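# Wind a cable round a gripped reel's hub

## Task

With one gripper holding the reel, pin the cable close to one of its ends beneath a finger of that gripper, then wrap the cable around the reel's hub for more than one complete turn, staying within roughly one cable thickness of the hub over almost the whole turn; any stretch of cable doubling back between the flanges is subtracted from the turn. Declare completion only while that gripper keeps the reel steady and lifted above the table, the other arm's moving parts are away from both reel and cable, and the other arm is not pressing hard on the holding arm.

## Robot and tools

Robot: two six-joint arms, left_arm and right_arm, each ending in a two-finger parallel gripper with a wrist camera. Both bases sit at the table edge: left_arm near (+0.023, +0.267, 0) m, right_arm near (-0.041, -0.268, 0) m, each turned by about a degree about z. The fingers point along the gripper's own +z axis and open and close along its y axis. end_effector_position is the spot between the pads, roughly 1 cm behind the fingertips.

Frames: the scene frame has its origin at table-top height midway between the nominal bases, +x out over the table, +y toward left_arm, +z up. Arm names do not match image sides. Reported hand positions, quaternions (wxyz) and velocities use the scene frame and may be off by a few centimetres. Offsets you command, however, are along the axes of that arm's current Hand target (the gripper's own axes), not the scene axes.

execute_actions(actions, cameras): actions is a list of actions; each action is a list of up to 15 rows, one per 1/30 s step; a short action repeats its last row to fill 15 steps. Every row has exactly 14 numbers in [-1, 1]: dx, dy, dz, rx, ry, rz, opening for left_arm, then the same seven for right_arm. dx to rz are an offset from that arm's Hand target at the start of the action (each row measured from that same start, not from the row before); 1.0 equals 0.6 m or 180 degrees; rx, ry, rz form one rotation vector. Repeating the same offset in a new action moves further. Opening is absolute: +1 fully open (0.094 m), -1 closed. Sending zeros for an arm's six pose numbers re-commands its Hand target; a 0 opening is a real command, so resend the current opening to leave a gripper unchanged. Images come back only with an empty actions list or when cameras names them.

move(target, speed, blend, opening_speed, grip_force, blocking, cameras): target is one 14-number row, or a list of up to 15 such rows, laid out as above; every row is an offset from the Hand targets at the move's start, not from the previous row. Grippers travel in straight lines and all arms finish together, within at most 10 s. speed is metres per second, 0.002 to 2.9, default 0.25 (rotation capped at twice that in rad/s), one value or one per target. blend (m) rounds corners of a list; 0 stops at each. opening_speed (per second on the -1..+1 scale, at least 0.2) closes or opens gradually. grip_force sets the per-pad force cap in newtons, 10 to 50, per arm or shared; it persists, and low values close slowly. blocking=false returns after about 0.5 s while motion continues. Moves do not avoid obstacles or the other arm, and grippers lag and overshoot more at high speed. Avoid routing a path close to an arm's own base. The result adds a move: line (done, off_target, moving, held, fault) and any limits (paced = pose clipped, held = steps withheld).

wait(seconds 0 to 10) lets the scene run with commands held. stop brakes a running move. zoom_image(camera, region=[x0,y0,x1,y1] pixels, at most 504 by 504) enlarges part of the latest image of cam_head_left, cam_head_right, cam_high, cam_low, cam_left_wrist or cam_right_wrist (all 672x504). read_manual gives only licence texts. finished_scene(scene) ends the scene irreversibly; call it only when the goal holds.

Control details: each step the commanded rotation is clipped to within 40 degrees of the measured one; Hand target then shows the clipped command. Friction and load can leave a gripper resting centimetres short; an all-zero command requests the target again, and a remaining gap can be sent as an offset. An arm blocked by something keeps pushing until commanded back past its gripper.

Gripping: grip_measured uses the same -1..+1 scale as the opening; empty it may read slightly wide. Pads squeeze about 1 N per 0.001 below first contact and jump to the force cap near 20 N. Close slowly on soft or fragile things; open well above grip_measured to release. grip_effort_nm is the gripper motor's averaged effort (negative closing) and is not a pad force.

Results also list joint positions, velocities (quiet when within noise), joint torques (wrapping at ±28 N m on joints 1 to 3), motor temperatures and Tool commands. Above 75 °C a MOTOR HOT line appears; 90 °C folds that arm away for the rest of the scene; 100 °C makes it collapse. Holding loads, stretching out or pushing toward unreachable poses heats motors, even while you think. The scene keeps running during thinking.

Avoid: dropping the reel or cable or letting anything leave the table; fast hits or hard pushes on fixtures, the table or heavy items; contact or pressure between the two arms (including one gripper closing on the other's fingers); strain on the wrist camera cables; any arm stop. Objects may occasionally be nudged by outside pushes.

Each tool is called by a JSON object that holds its "fn" and its "kwargs".

## Session

{"fn": "execute_actions", "kwargs": {"actions": []}}

Scene clock: 0.00 s.
left_arm: end_effector_position=(+0.4142, +0.2763, +0.1120) grip_measured=+1.000 grip_effort_nm=n/a end_effector_quat_wxyz=(+0.605, -0.031, +0.793, +0.063) | right_arm: end_effector_position=(+0.3511, -0.2884, +0.0900) grip_measured=+1.000 grip_effort_nm=n/a end_effector_quat_wxyz=(+0.575, +0.057, +0.815, -0.040)
Joint positions: left_arm=[-0.091 1.51 0.322 0.919 -0.209 0.007 0.094] | right_arm=[0.054 1.552 0.34 0.866 0.141 0.051 0.094]
Joint velocities: within noise
Joint torques (N m): no reading
Motor temperatures (°C): left_arm=[25 30 33 35 25 25 26] | right_arm=[26 29 37 37 31 26 28]
Heat: left arm: 35 °C; right arm: 37 °C.
Hand target: left_arm +0.4136, +0.2766, +0.1097; +0.601, -0.032, +0.796, +0.064 | right_arm +0.3524, -0.2886, +0.0931; +0.578, +0.058, +0.813, -0.040
Tool commands: left_gripper/opening=+1.0 right_gripper/opening=+1.0

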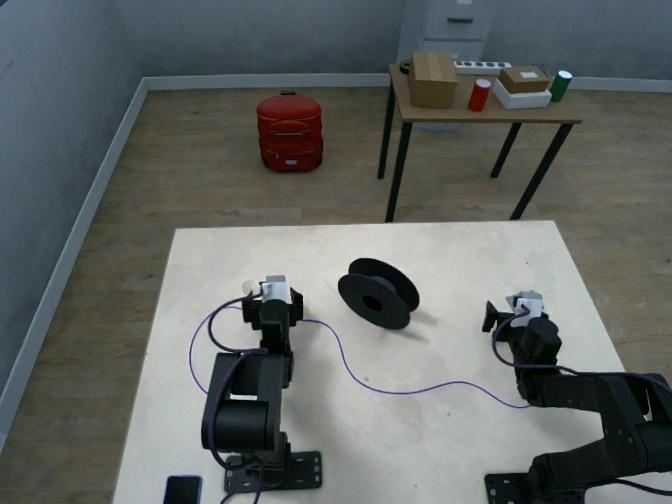

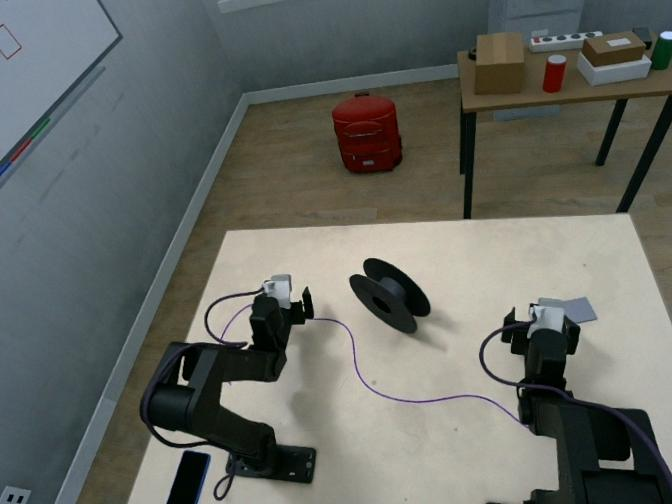

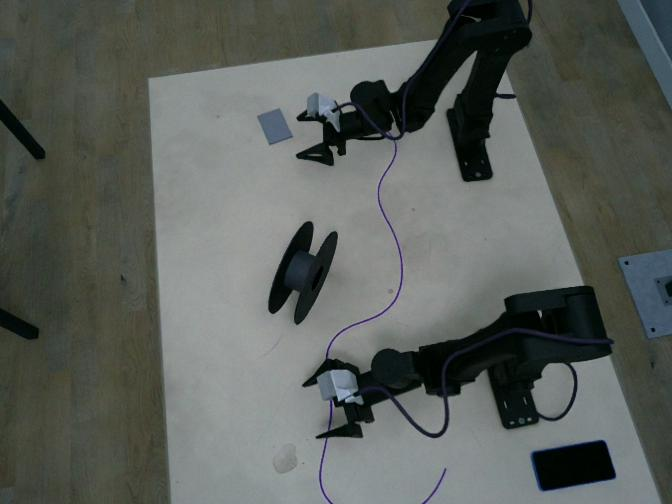

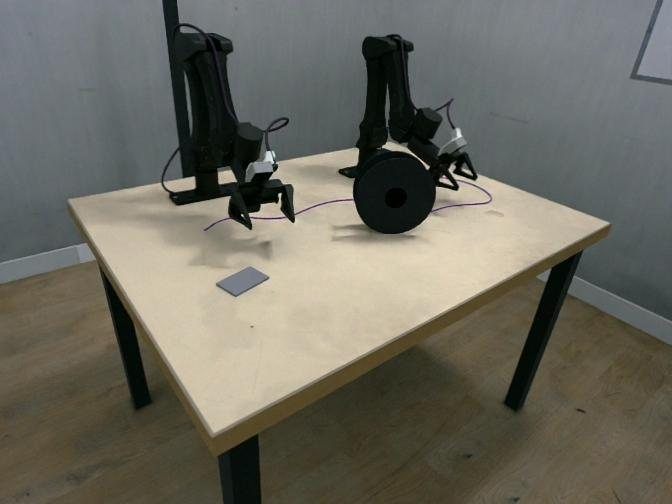

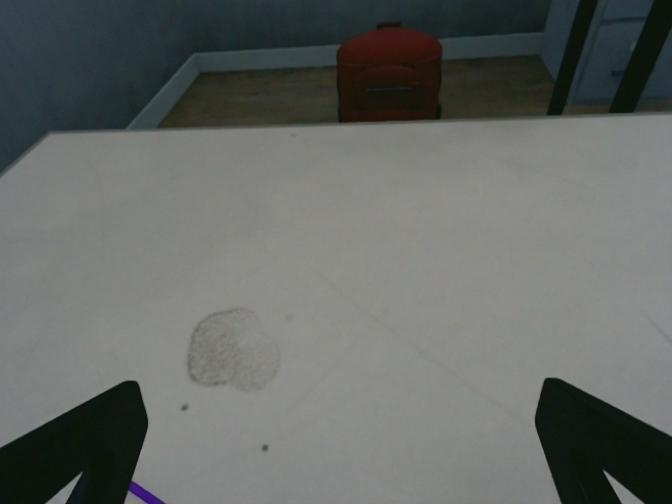

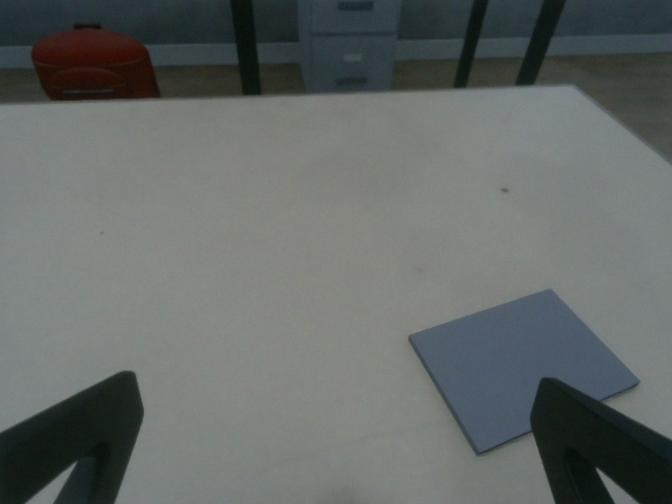

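{"fn": "zoom_image", "kwargs": {"camera": "cam_head_right", "region": [330, 240, 450, 350]}}

{"fn": "zoom_image", "kwargs": {"camera": "cam_high", "region": [250, 210, 350, 335]}}

{"fn": "zoom_image", "kwargs": {"camera": "cam_low", "region": [180, 140, 450, 300]}}

{"fn": "zoom_image", "kwargs": {"camera": "cam_high", "region": [260, 60, 510, 320]}}

{"fn": "zoom_image", "kwargs": {"camera": "cam_head_right", "region": [440, 280, 640, 480]}}

Scaled by 4.200 from the camera's 672x504 image, which has a finer 960x720 frame.

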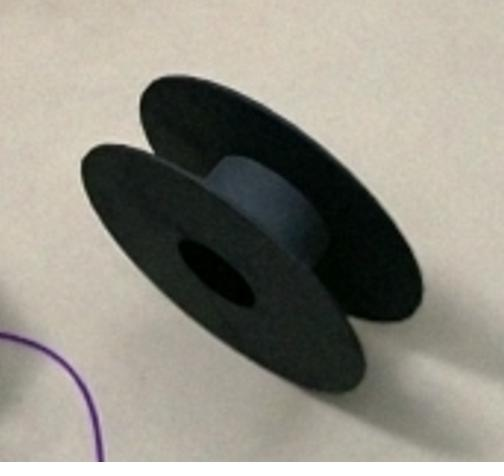

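Scaled by 4.032 from the camera's 672x504 image, which has a finer 960x720 frame.

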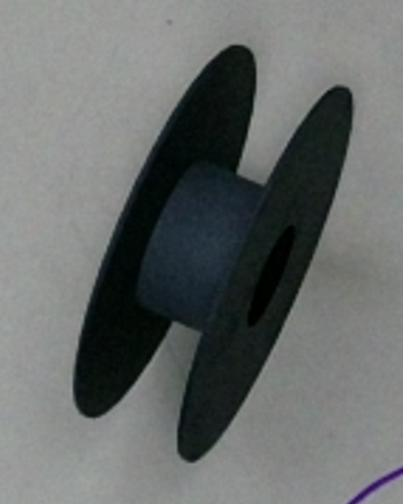

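Scaled by 1.867 from the camera's 672x504 image, which has a finer 960x720 frame.

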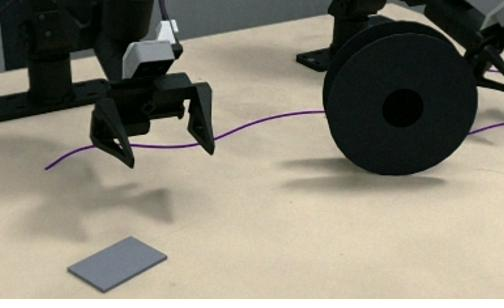

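Scaled by 1.938 from the camera's 672x504 image, which has a finer 960x720 frame.

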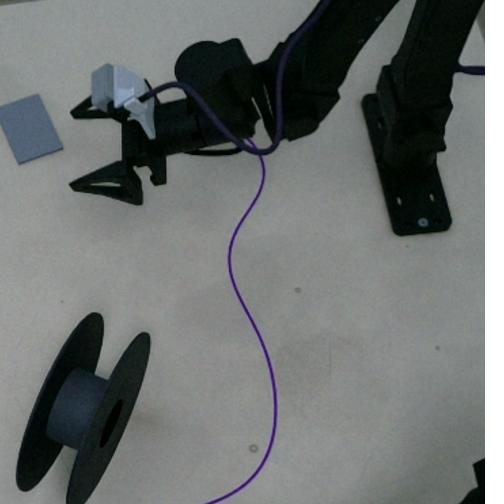

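Scaled by 2.520 from the camera's 672x504 image, which has a finer 960x720 frame.

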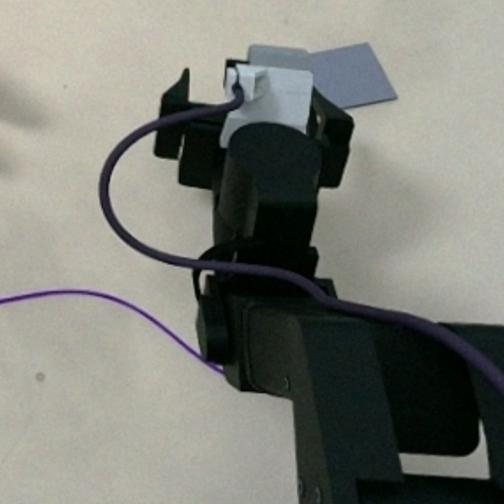

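{"fn": "move", "kwargs": {"target": [-0.3,0,-0.06,0,0,0,1,-0.32,0,-0.11,0,0,0,1], "cameras": ["all"]}}

Scene clock: 5.13 s.
left_arm: end_effector_position=(+0.4297, +0.2671, +0.2858) grip_measured=+1.000 grip_effort_nm=0.01 end_effector_quat_wxyz=(+0.600, -0.026, +0.797, +0.062) | right_arm: end_effector_position=(+0.3520, -0.2884, +0.2829) grip_measured=+1.000 grip_effort_nm=-0.04 end_effector_quat_wxyz=(+0.569, +0.056, +0.820, -0.041)
Joint positions: left_arm=[-0.12 1.166 0.9 -0.019 -0.23 0.005 0.094] | right_arm=[0.054 1.131 0.944 -0.174 0.141 0.05 0.094]
Joint torques (N m): left_arm=[-0.8 -4.82 9.05 1.5 -0.22 -0.13] | right_arm=[-0.14 -3.48 8.39 1.51 0 -0.02]
Heat: left arm: 36 °C; right arm: 38 °C.
Hand target: left_arm +0.4290, +0.2669, +0.2924; +0.601, -0.032, +0.796, +0.064 | right_arm +0.3532, -0.2889, +0.2960; +0.578, +0.058, +0.813, -0.040
Off the commanded pose: left_arm 0.007 m, 1 deg | right_arm 0.013 m, 1 deg.
move: off_target (right_arm)
camera_calibration:
cam_left_wrist: T_world_to_cam=[[0.107456, -0.990141, -0.089857, 0.244863], [-0.655243, -0.00255575, -0.755414, 0.535448], [0.747736, 0.140052, -0.649058, -0.0835926], [0, 0, 0, 1]] pos_world=[0.387042, 0.255524, 0.372231]
cam_right_wrist: T_world_to_cam=[[-0.128546, -0.99169, 0.00511512, -0.239948], [-0.700062, 0.0870885, -0.708751, 0.510049], [0.702416, -0.094688, -0.70544, 0.0117989], [0, 0, 0, 1]] pos_world=[0.317934, -0.281257, 0.371049]

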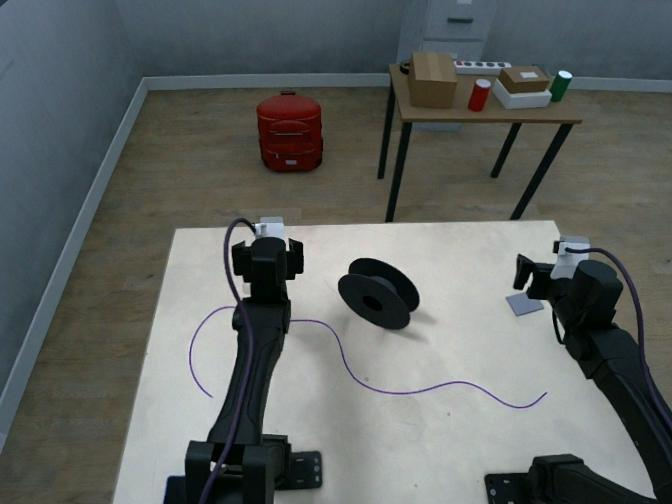

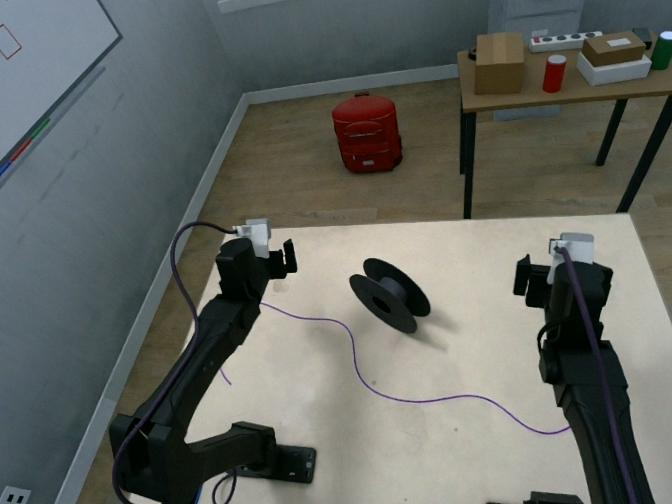

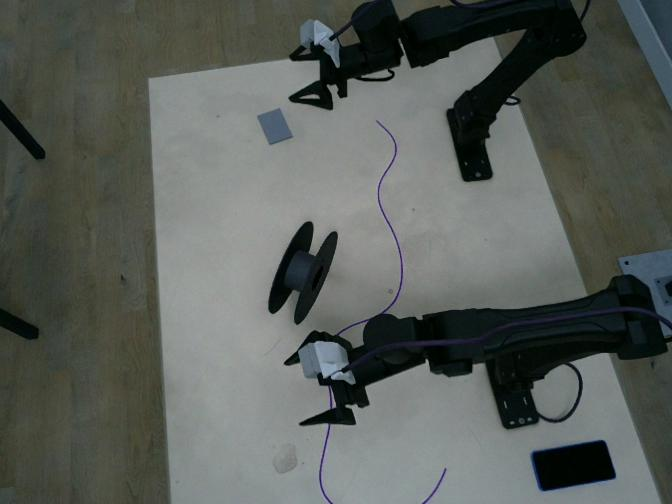

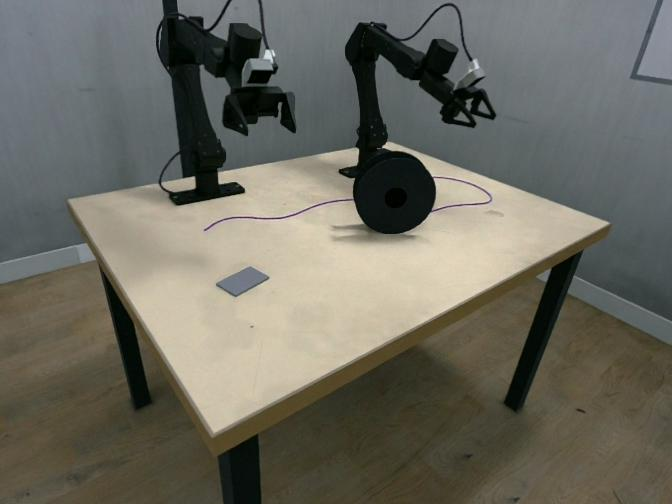

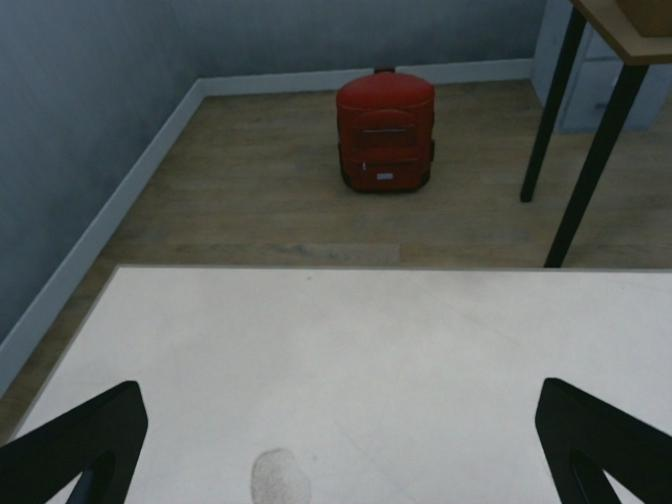

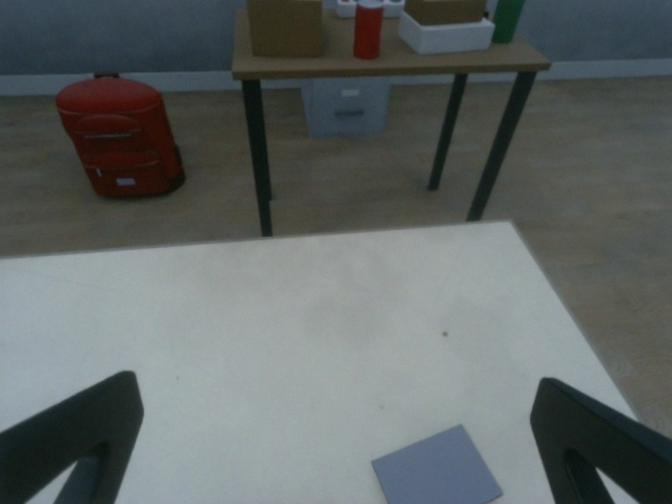

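{"fn": "move", "kwargs": {"target": [-0.17,-0.367,-0.15,-0.148,0.397,-0.229,1,0.378,0.047,-0.192,0.325,0.292,0.457,0.5], "cameras": ["all"]}}

Scene clock: 11.87 s.
left_arm: end_effector_position=(+0.4015, +0.0296, +0.4188) grip_measured=+1.000 grip_effort_nm=0.02 end_effector_quat_wxyz=(+0.233, -0.397, +0.813, -0.356) | right_arm: end_effector_position=(+0.1821, -0.2335, +0.1260) grip_measured=+0.502 grip_effort_nm=-0.13 end_effector_quat_wxyz=(+0.011, +0.784, +0.620, +0.014)
Joint positions: left_arm=[-0.591 2.009 2.836 -1.52 -0.028 -1.469 0.094] | right_arm=[0.198 1.359 1.118 -1.294 0.006 1.958 0.071]
Joint torques (N m): left_arm=[0.7 -7.36 5.31 0.86 -0.01 -0.07] | right_arm=[-0.59 -3.43 3.81 0.25 -0.07 0.05]
Heat: left arm: 36 °C; right arm: 40 °C.
Hand target: left_arm +0.3995, +0.0335, +0.4005; +0.051, -0.442, +0.892, -0.075 | right_arm +0.1755, -0.2351, +0.1198; +0.000, +0.788, +0.615, +0.000
Off the commanded pose: left_arm 0.019 m, 50 deg; orientation clipped | right_arm 0.009 m, 2 deg.
joint sent to its limit (left arm) — joint 4 (wrist pitch), lower limit. The joint targets are off in orientation, not in position.
move: off_target (left_arm); limits=paced
camera_calibration:
cam_left_wrist: T_world_to_cam=[[0.464855, -0.448812, 0.763202, -0.492089], [-0.810433, -0.562796, 0.162662, 0.311302], [0.356523, -0.694139, -0.625351, 0.229012], [0, 0, 0, 1]] pos_world=[0.399391, 0.11331, 0.468139]
cam_right_wrist: T_world_to_cam=[[-0.973351, 0.225143, -0.0435715, 0.237634], [0.186801, 0.888644, 0.418829, 0.158791], [0.133016, 0.399528, -0.907019, 0.270103], [0, 0, 0, 1]] pos_world=[0.165711, -0.302524, 0.188836]

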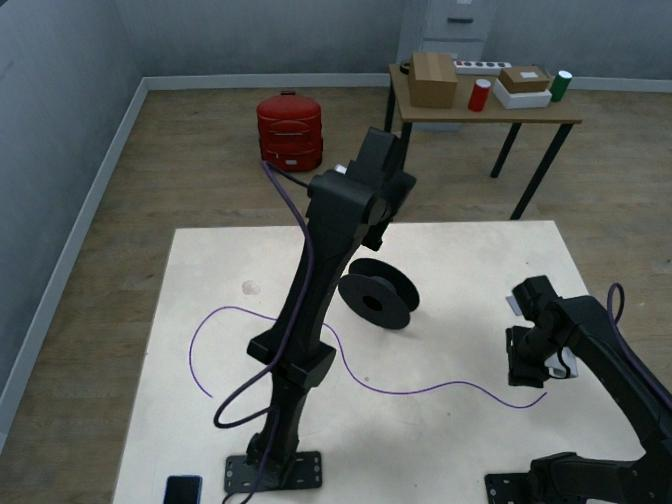

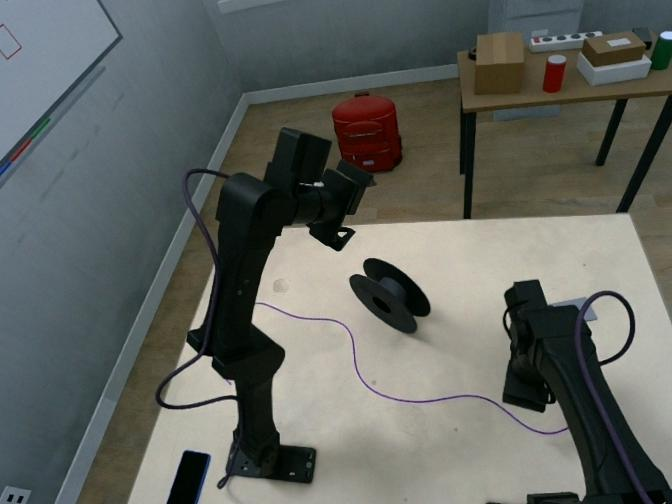

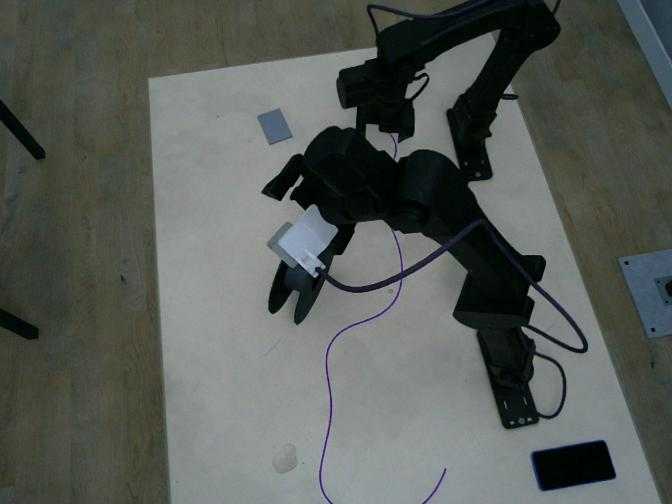

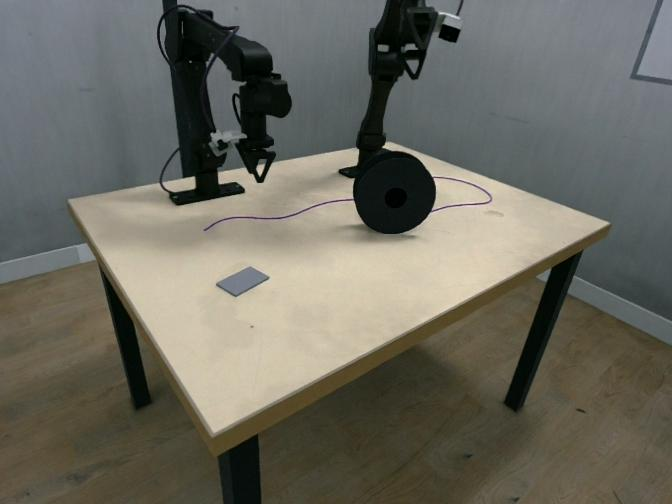

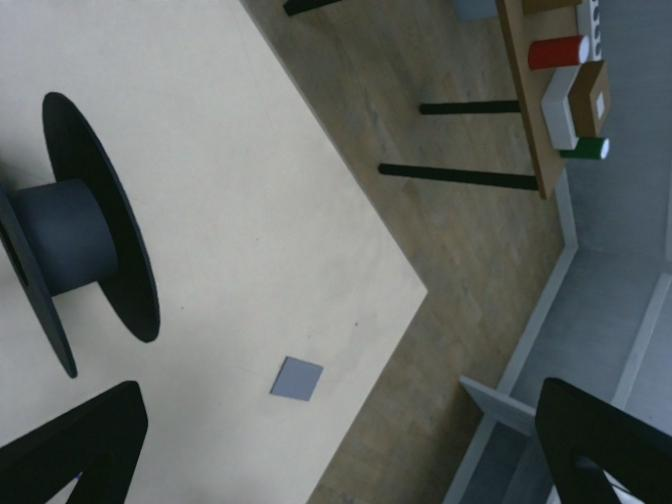

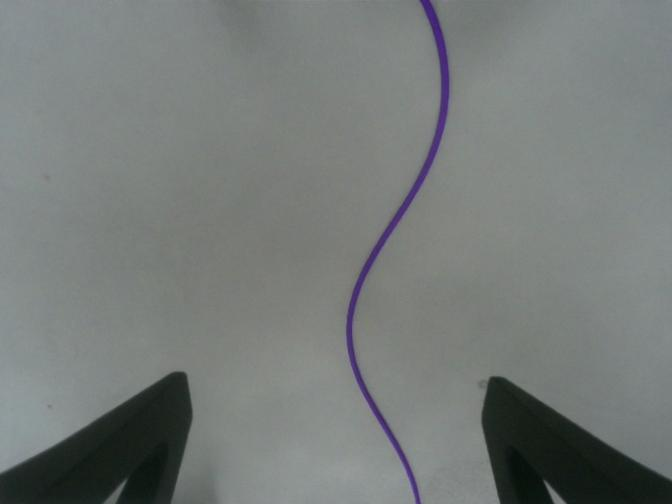

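{"fn": "move", "kwargs": {"target": [-0.508,0.627,0.372,-0.05,0.032,0.269,0.3,0,0,0,0,0,0,0.1], "cameras": ["all"]}}

Scene clock: 16.67 s.
left_arm: end_effector_position=(+0.3289, +0.4828, +0.1312) grip_measured=+0.302 grip_effort_nm=-0.11 end_effector_quat_wxyz=(+0.018, -0.041, +0.999, +0.005) | right_arm: end_effector_position=(+0.1821, -0.2335, +0.1260) grip_measured=+0.102 grip_effort_nm=-0.13 end_effector_quat_wxyz=(+0.011, +0.784, +0.620, +0.014)
Joint positions: left_arm=[0.601 1.934 1.758 -1.359 0.011 0.536 0.061] | right_arm=[0.198 1.359 1.118 -1.294 0.006 1.958 0.052]
Joint torques (N m): left_arm=[-0.09 -9.39 4.77 0.16 -0.12 0.11] | right_arm=[-0.57 -3.45 3.82 0.25 -0.07 0.05]
Heat: left arm: 36 °C; right arm: 40 °C.
Hand target: left_arm +0.3241, +0.4812, +0.1212; -0.001, -0.037, +0.999, -0.001 | right_arm +0.1755, -0.2351, +0.1198; +0.000, +0.788, +0.616, +0.000
Off the commanded pose: left_arm 0.011 m, 2 deg | right_arm 0.009 m, 2 deg.
move: off_target (left_arm)
camera_calibration:
cam_left_wrist: T_world_to_cam=[[0.0591991, -0.998218, -0.00748278, 0.464368], [-0.921104, -0.0575122, 0.385046, 0.317512], [-0.38479, -0.0159019, -0.922867, 0.345039], [0, 0, 0, 1]] pos_world=[0.397739, 0.487288, 0.199643]
cam_right_wrist: T_world_to_cam=[[-0.973351, 0.225143, -0.0435715, 0.237634], [0.186801, 0.888644, 0.418829, 0.158791], [0.133016, 0.399528, -0.907019, 0.270103], [0, 0, 0, 1]] pos_world=[0.165711, -0.302524, 0.188836]

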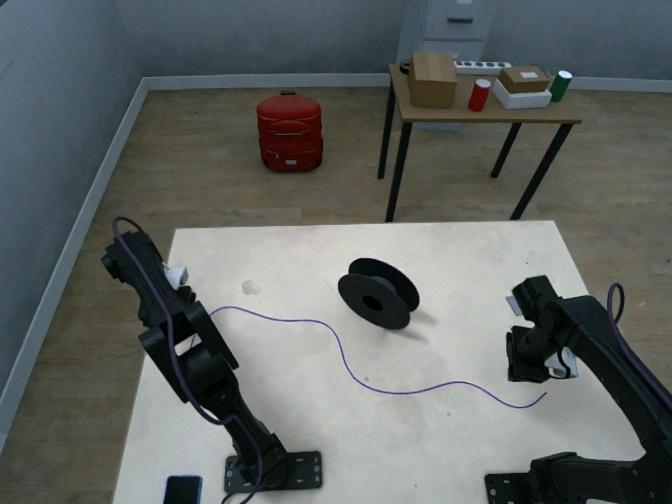

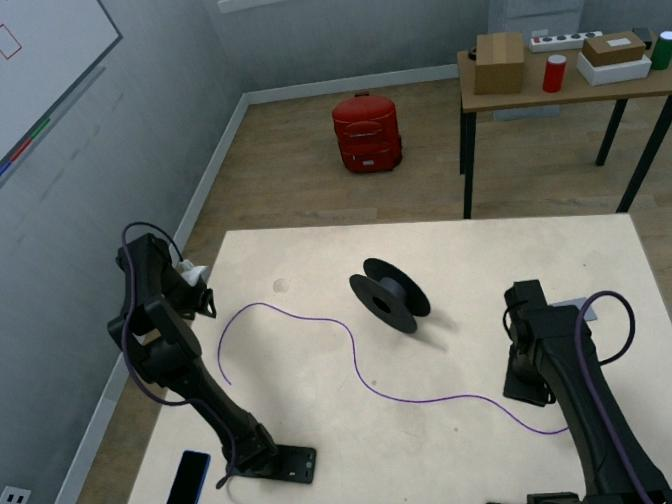

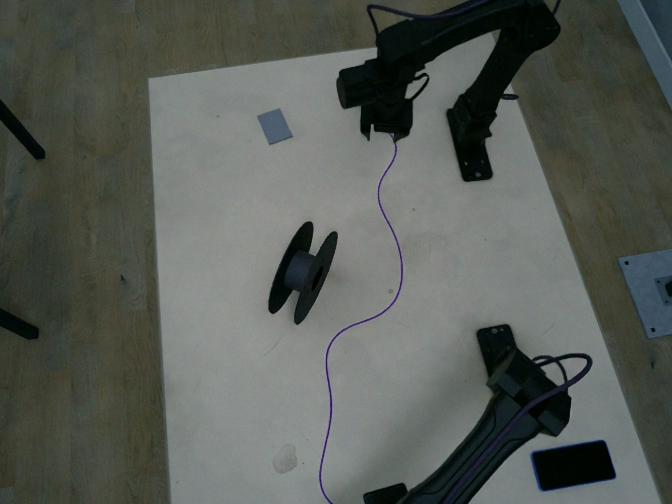

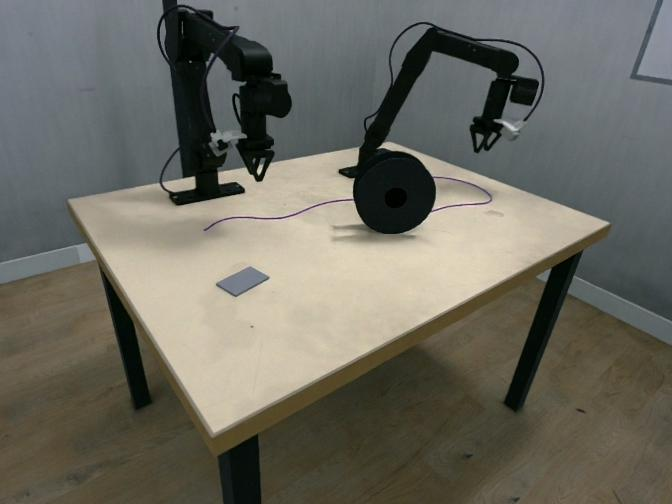

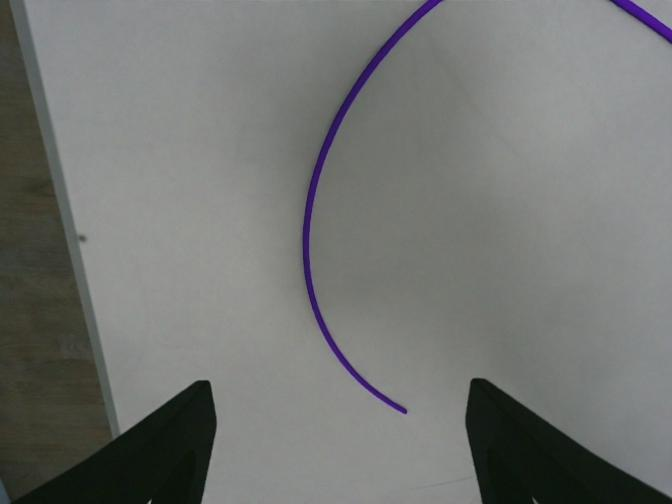

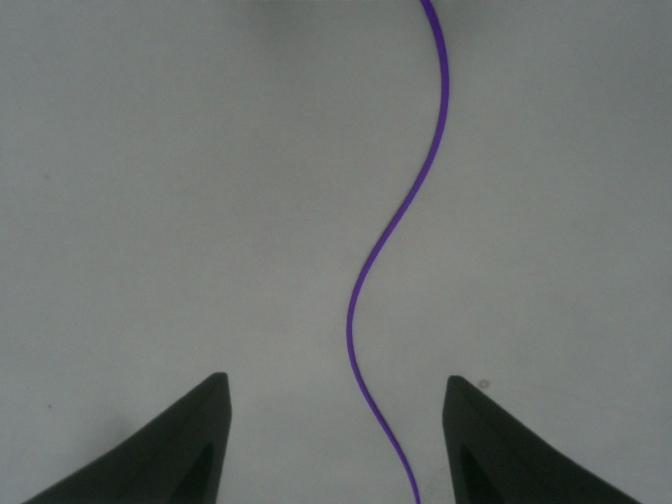

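{"fn": "move", "kwargs": {"target": [-0.022,0.025,0.17,0,0,0,0,0,0,0,0,0,0,0.1], "speed": 0.12, "cameras": ["cam_left_wrist","cam_high"]}}

Scene clock: 18.60 s.
left_arm: end_effector_position=(+0.3443, +0.4978, +0.0309) grip_measured=+0.002 grip_effort_nm=-0.11 end_effector_quat_wxyz=(+0.018, -0.037, +0.999, +0.007) | right_arm: end_effector_position=(+0.1821, -0.2335, +0.1260) grip_measured=+0.102 grip_effort_nm=-0.13 end_effector_quat_wxyz=(+0.011, +0.784, +0.620, +0.014)
Joint positions: left_arm=[0.608 2.06 1.537 -1.01 0.01 0.551 0.047] | right_arm=[0.198 1.359 1.118 -1.294 0.006 1.958 0.052]
Joint torques (N m): left_arm=[0.64 -9.88 4.81 0.2 -0.1 0.08] | right_arm=[-0.59 -3.45 3.82 0.25 -0.08 0.04]
Heat: left arm: 36 °C; right arm: 40 °C.
Hand target: left_arm +0.3361, +0.4970, +0.0191; +0.000, -0.037, +0.999, -0.001 | right_arm +0.1755, -0.2351, +0.1198; +0.000, +0.788, +0.616, +0.000
Off the commanded pose: left_arm 0.014 m, 2 deg | right_arm 0.009 m, 2 deg.
move: off_target (left_arm)
camera_calibration:
cam_left_wrist: T_world_to_cam=[[0.0516382, -0.998615, -0.0100609, 0.480458], [-0.921801, -0.0515371, 0.384223, 0.368504], [-0.38421, -0.0105665, -0.923185, 0.25574], [0, 0, 0, 1]] pos_world=[0.413135, 0.501486, 0.0993418]
Images, in order (width x height): cam_high 672x504, cam_left_wrist 672x504.

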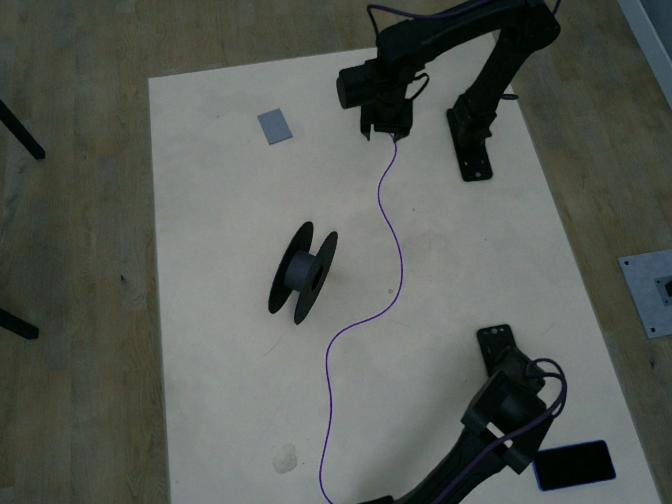

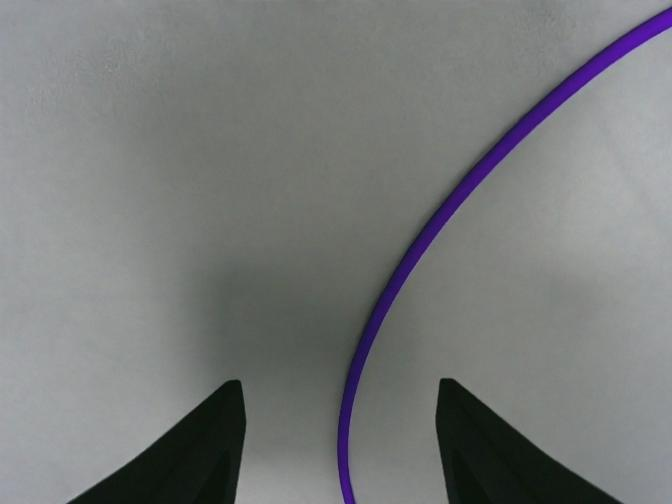

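{"fn": "move", "kwargs": {"target": [[0.009,-0.003,0.033,0,0,0,0,0,0,0,0,0,0,0.1],[0.009,-0.003,0.033,0,0,0,-1,0,0,0,0,0,0,0.1]], "speed": 0.08, "cameras": ["cam_left_wrist"]}}

Scene clock: 19.90 s.
left_arm: end_effector_position=(+0.3413, +0.4979, +0.0162) grip_measured=-0.961 grip_effort_nm=-1.01 end_effector_quat_wxyz=(+0.022, -0.037, +0.999, +0.011) | right_arm: end_effector_position=(+0.1821, -0.2335, +0.1260) grip_measured=+0.102 grip_effort_nm=-0.14 end_effector_quat_wxyz=(+0.011, +0.784, +0.620, +0.014)
Joint positions: left_arm=[0.612 2.06 1.476 -0.939 0.006 0.555 0.002] | right_arm=[0.198 1.359 1.118 -1.294 0.006 1.958 0.052]
Joint torques (N m): left_arm=[0.62 -9.36 3.75 0.28 -0.07 0.07] | right_arm=[-0.61 -3.45 3.79 0.26 -0.07 0.05]
Heat: left arm: 35 °C; right arm: 39 °C.
Hand target: left_arm +0.3307, +0.4947, -0.0008; -0.001, -0.037, +0.999, -0.001 | right_arm +0.1755, -0.2351, +0.1198; +0.000, +0.788, +0.616, +0.000
Off the commanded pose: left_arm 0.020 m, 3 deg | right_arm 0.009 m, 2 deg.
move: off_target (left_arm); target 2's new opening was sent with left_arm's hand 0.020 m and 2 deg from that target
camera_calibration:
cam_left_wrist: T_world_to_cam=[[0.0510725, -0.998532, -0.0180128, 0.480954], [-0.924054, -0.0540894, 0.378416, 0.373499], [-0.378835, -0.00268185, -0.92546, 0.235356], [0, 0, 0, 1]] pos_world=[0.409731, 0.501082, 0.0851377]
Images, in order (width x height): cam_left_wrist 672x504.

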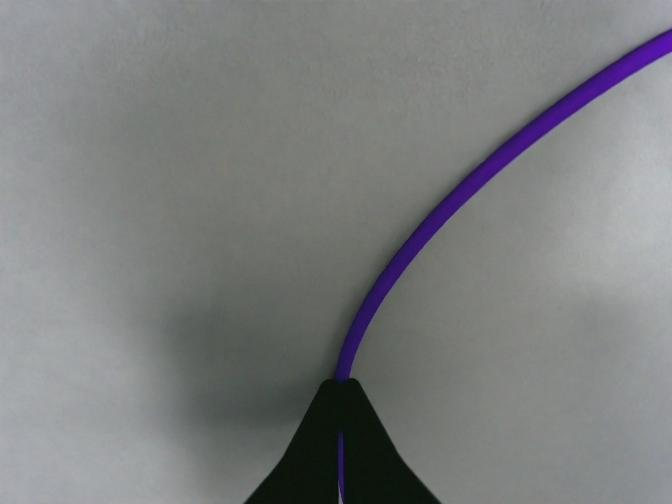

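{"fn": "move", "kwargs": {"target": [-0.047,-0.037,-0.317,0,0,0,-1,0.419,0.211,-0.215,-0.191,-0.039,-0.856,0.3], "cameras": ["all"]}}

Scene clock: 26.80 s.
left_arm: end_effector_position=(+0.3700, +0.4833, +0.1748) grip_measured=-0.961 grip_effort_nm=-1.02 end_effector_quat_wxyz=(+0.042, -0.037, +0.998, +0.021) | right_arm: end_effector_position=(+0.3582, -0.0276, +0.2505) grip_measured=+0.298 grip_effort_nm=0.05 end_effector_quat_wxyz=(+0.198, -0.434, +0.874, +0.089)
Joint positions: left_arm=[0.541 2.06 2.112 -1.529 0.006 0.485 0.002] | right_arm=[0.519 2.089 2.392 -1.468 -0.169 -0.411 0.061]
Joint torques (N m): left_arm=[-0.73 -14.01 7.38 -0.21 -0.07 -0.1] | right_arm=[0.29 -8.58 6.94 0.77 -0.28 -0.08]
Motor temperatures (°C): left_arm=[25 36 35 35 25 25 27] | right_arm=[26 30 41 36 30 26 28]
Heat: left arm: 36 °C; right arm: 41 °C.
Hand target: left_arm +0.3607, +0.4751, +0.1895; -0.001, -0.037, +0.999, -0.001 | right_arm +0.3592, -0.0218, +0.2487; +0.195, -0.439, +0.872, +0.097
Off the commanded pose: left_arm 0.019 m, 6 deg | right_arm 0.006 m, 1 deg.
joint sent to its limit (left arm) — joint 4 (wrist pitch), lower limit. The joint targets are off in orientation, not in position.
move: off_target (left_arm)
camera_calibration:
cam_left_wrist: T_world_to_cam=[[0.0524607, -0.997928, -0.0372592, 0.470299], [-0.938626, -0.0620121, 0.339316, 0.355298], [-0.340923, 0.0171718, -0.939934, 0.371901], [0, 0, 0, 1]] pos_world=[0.43561, 0.484971, 0.246527]
cam_right_wrist: T_world_to_cam=[[0.7994, -0.600701, 0.0108711, -0.30338], [-0.600583, -0.799466, -0.0123766, 0.234182], [0.0161257, 0.00336487, -0.999864, 0.331529], [0, 0, 0, 1]] pos_world=[0.377821, 0.00386434, 0.337681]

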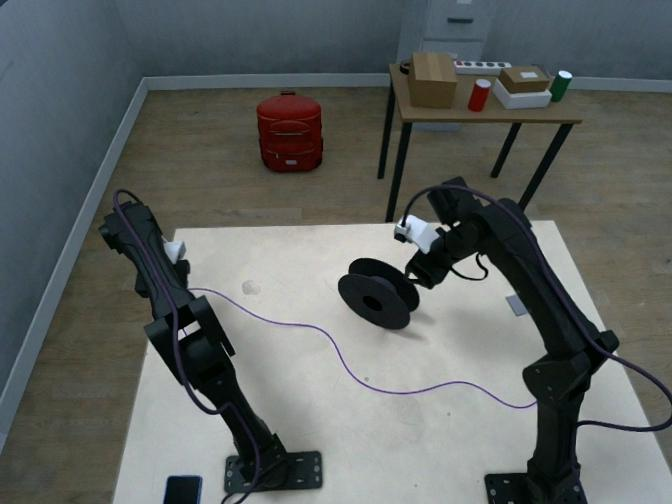

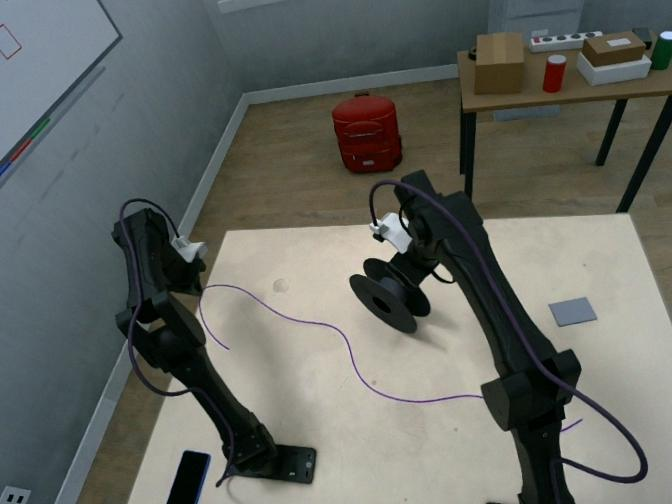

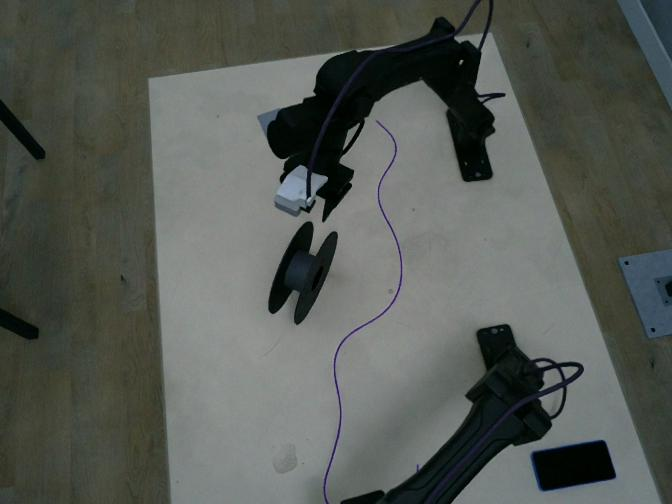

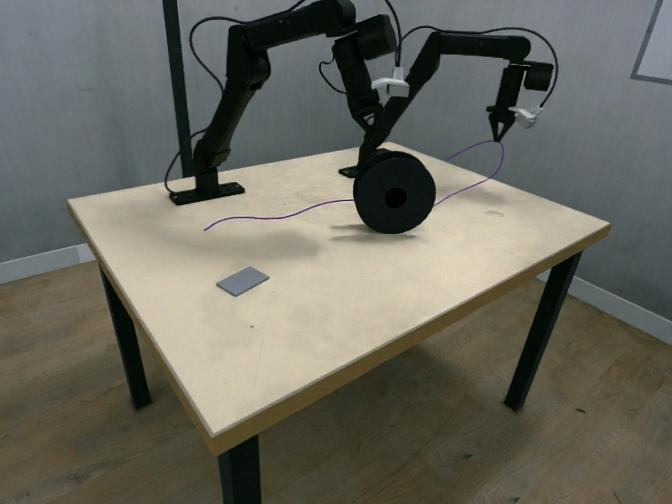

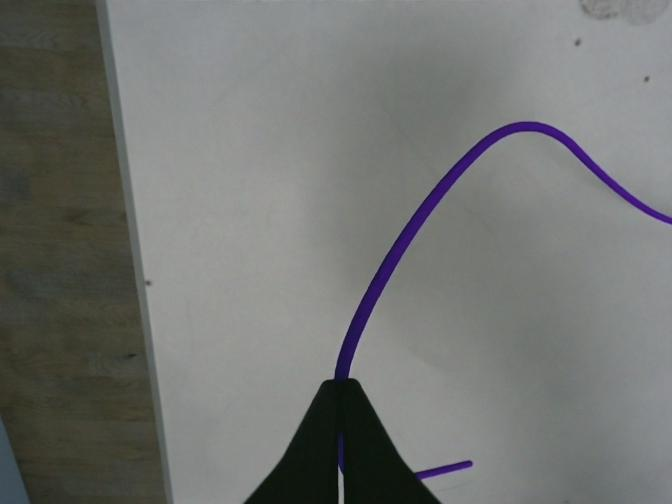

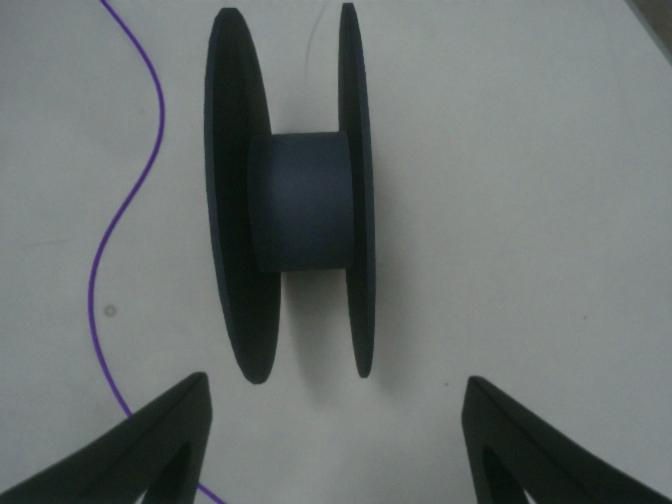

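{"fn": "move", "kwargs": {"target": [-0.245,-0.461,-0.233,0.201,-0.046,-0.138,-1,0.13,0,-0.115,0,0,0,0], "cameras": ["all"]}}

Scene clock: 30.80 s.
left_arm: end_effector_position=(+0.5224, +0.2089, +0.3378) grip_measured=-0.961 grip_effort_nm=-1.01 end_effector_quat_wxyz=(+0.215, -0.261, +0.870, -0.357) | right_arm: end_effector_position=(+0.3082, -0.1000, +0.2731) grip_measured=+0.002 grip_effort_nm=-0.13 end_effector_quat_wxyz=(+0.193, -0.438, +0.873, +0.089)
Joint positions: left_arm=[0.066 2.253 2.849 -1.495 0.588 -0.71 0.002] | right_arm=[0.388 1.791 2.075 -1.484 -0.22 -0.544 0.047]
Joint torques (N m): left_arm=[0.79 -9.89 6.35 1.12 0.4 -0.09] | right_arm=[-0.47 -9.91 3.52 0.72 -0.33 -0.08]
Heat: left arm: 37 °C; right arm: 40 °C.
Hand target: left_arm +0.5277, +0.2103, +0.3297; +0.081, -0.245, +0.916, -0.306 | right_arm +0.2996, -0.1020, +0.2780; +0.195, -0.439, +0.872, +0.097
Off the commanded pose: left_arm 0.010 m, 17 deg | right_arm 0.010 m, 1 deg.
elbow stopped short (left arm): the move would have taken joint 3 (elbow) straighter than the controller allows.
move: off_target (left_arm)
camera_calibration:
cam_left_wrist: T_world_to_cam=[[0.281492, -0.620806, 0.731684, -0.263648], [-0.941476, -0.326036, 0.0855738, 0.568356], [0.185431, -0.712952, -0.676251, 0.370221], [0, 0, 0, 1]] pos_world=[0.540658, 0.28558, 0.394633]
cam_right_wrist: T_world_to_cam=[[0.805107, -0.593076, 0.00798138, -0.307348], [-0.593074, -0.805143, -0.00285605, 0.14103], [0.00812001, -0.00243412, -0.999964, 0.357041], [0, 0, 0, 1]] pos_world=[0.328191, -0.0678619, 0.359884]

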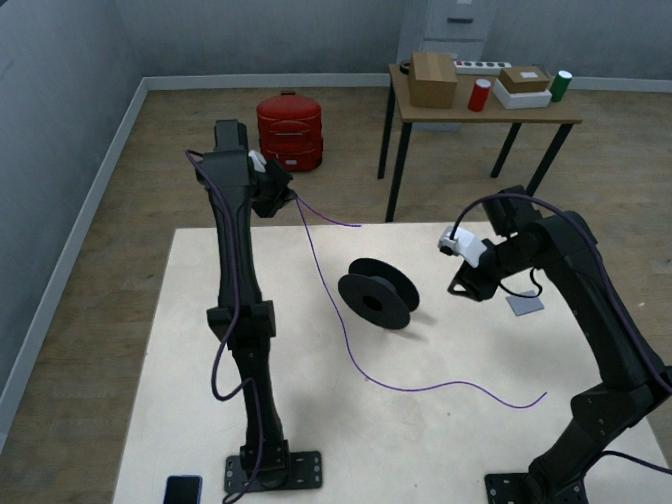

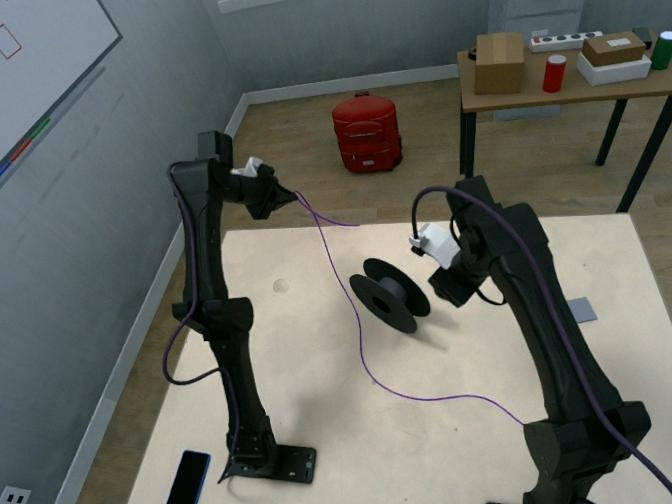

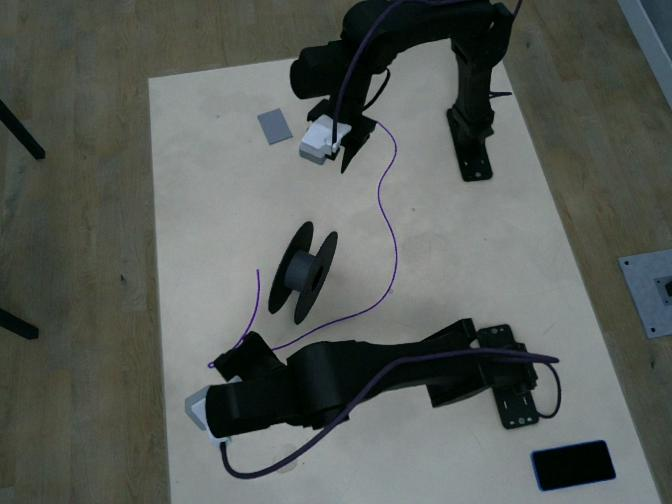

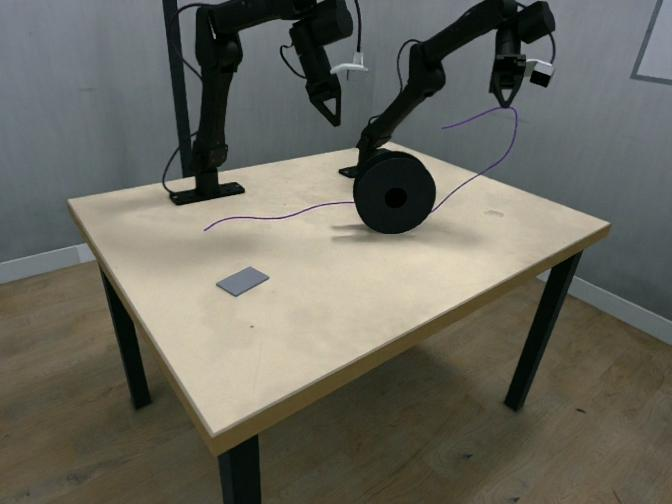

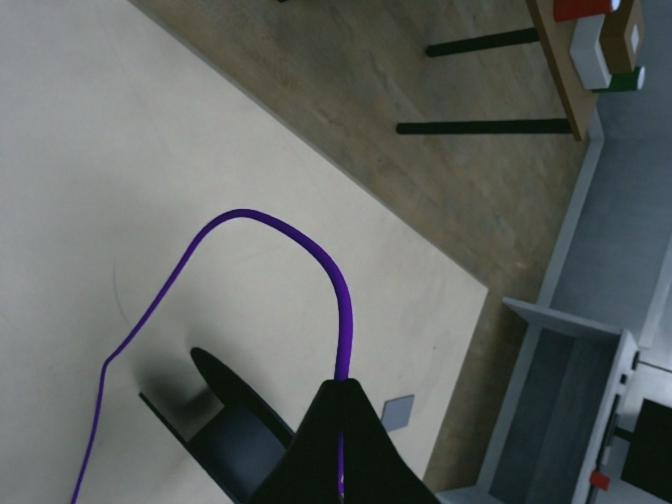

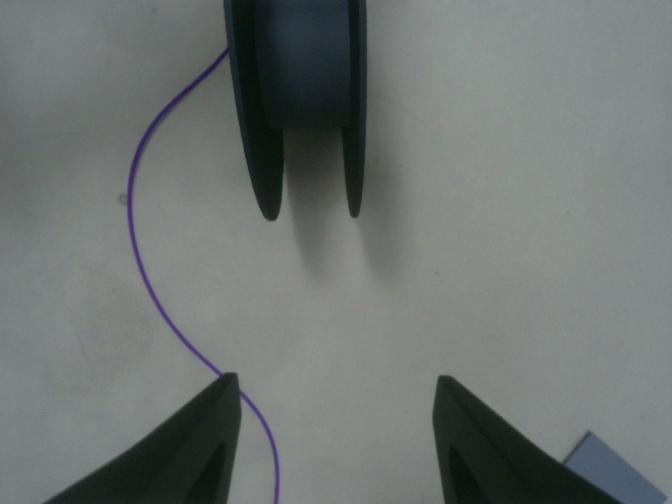

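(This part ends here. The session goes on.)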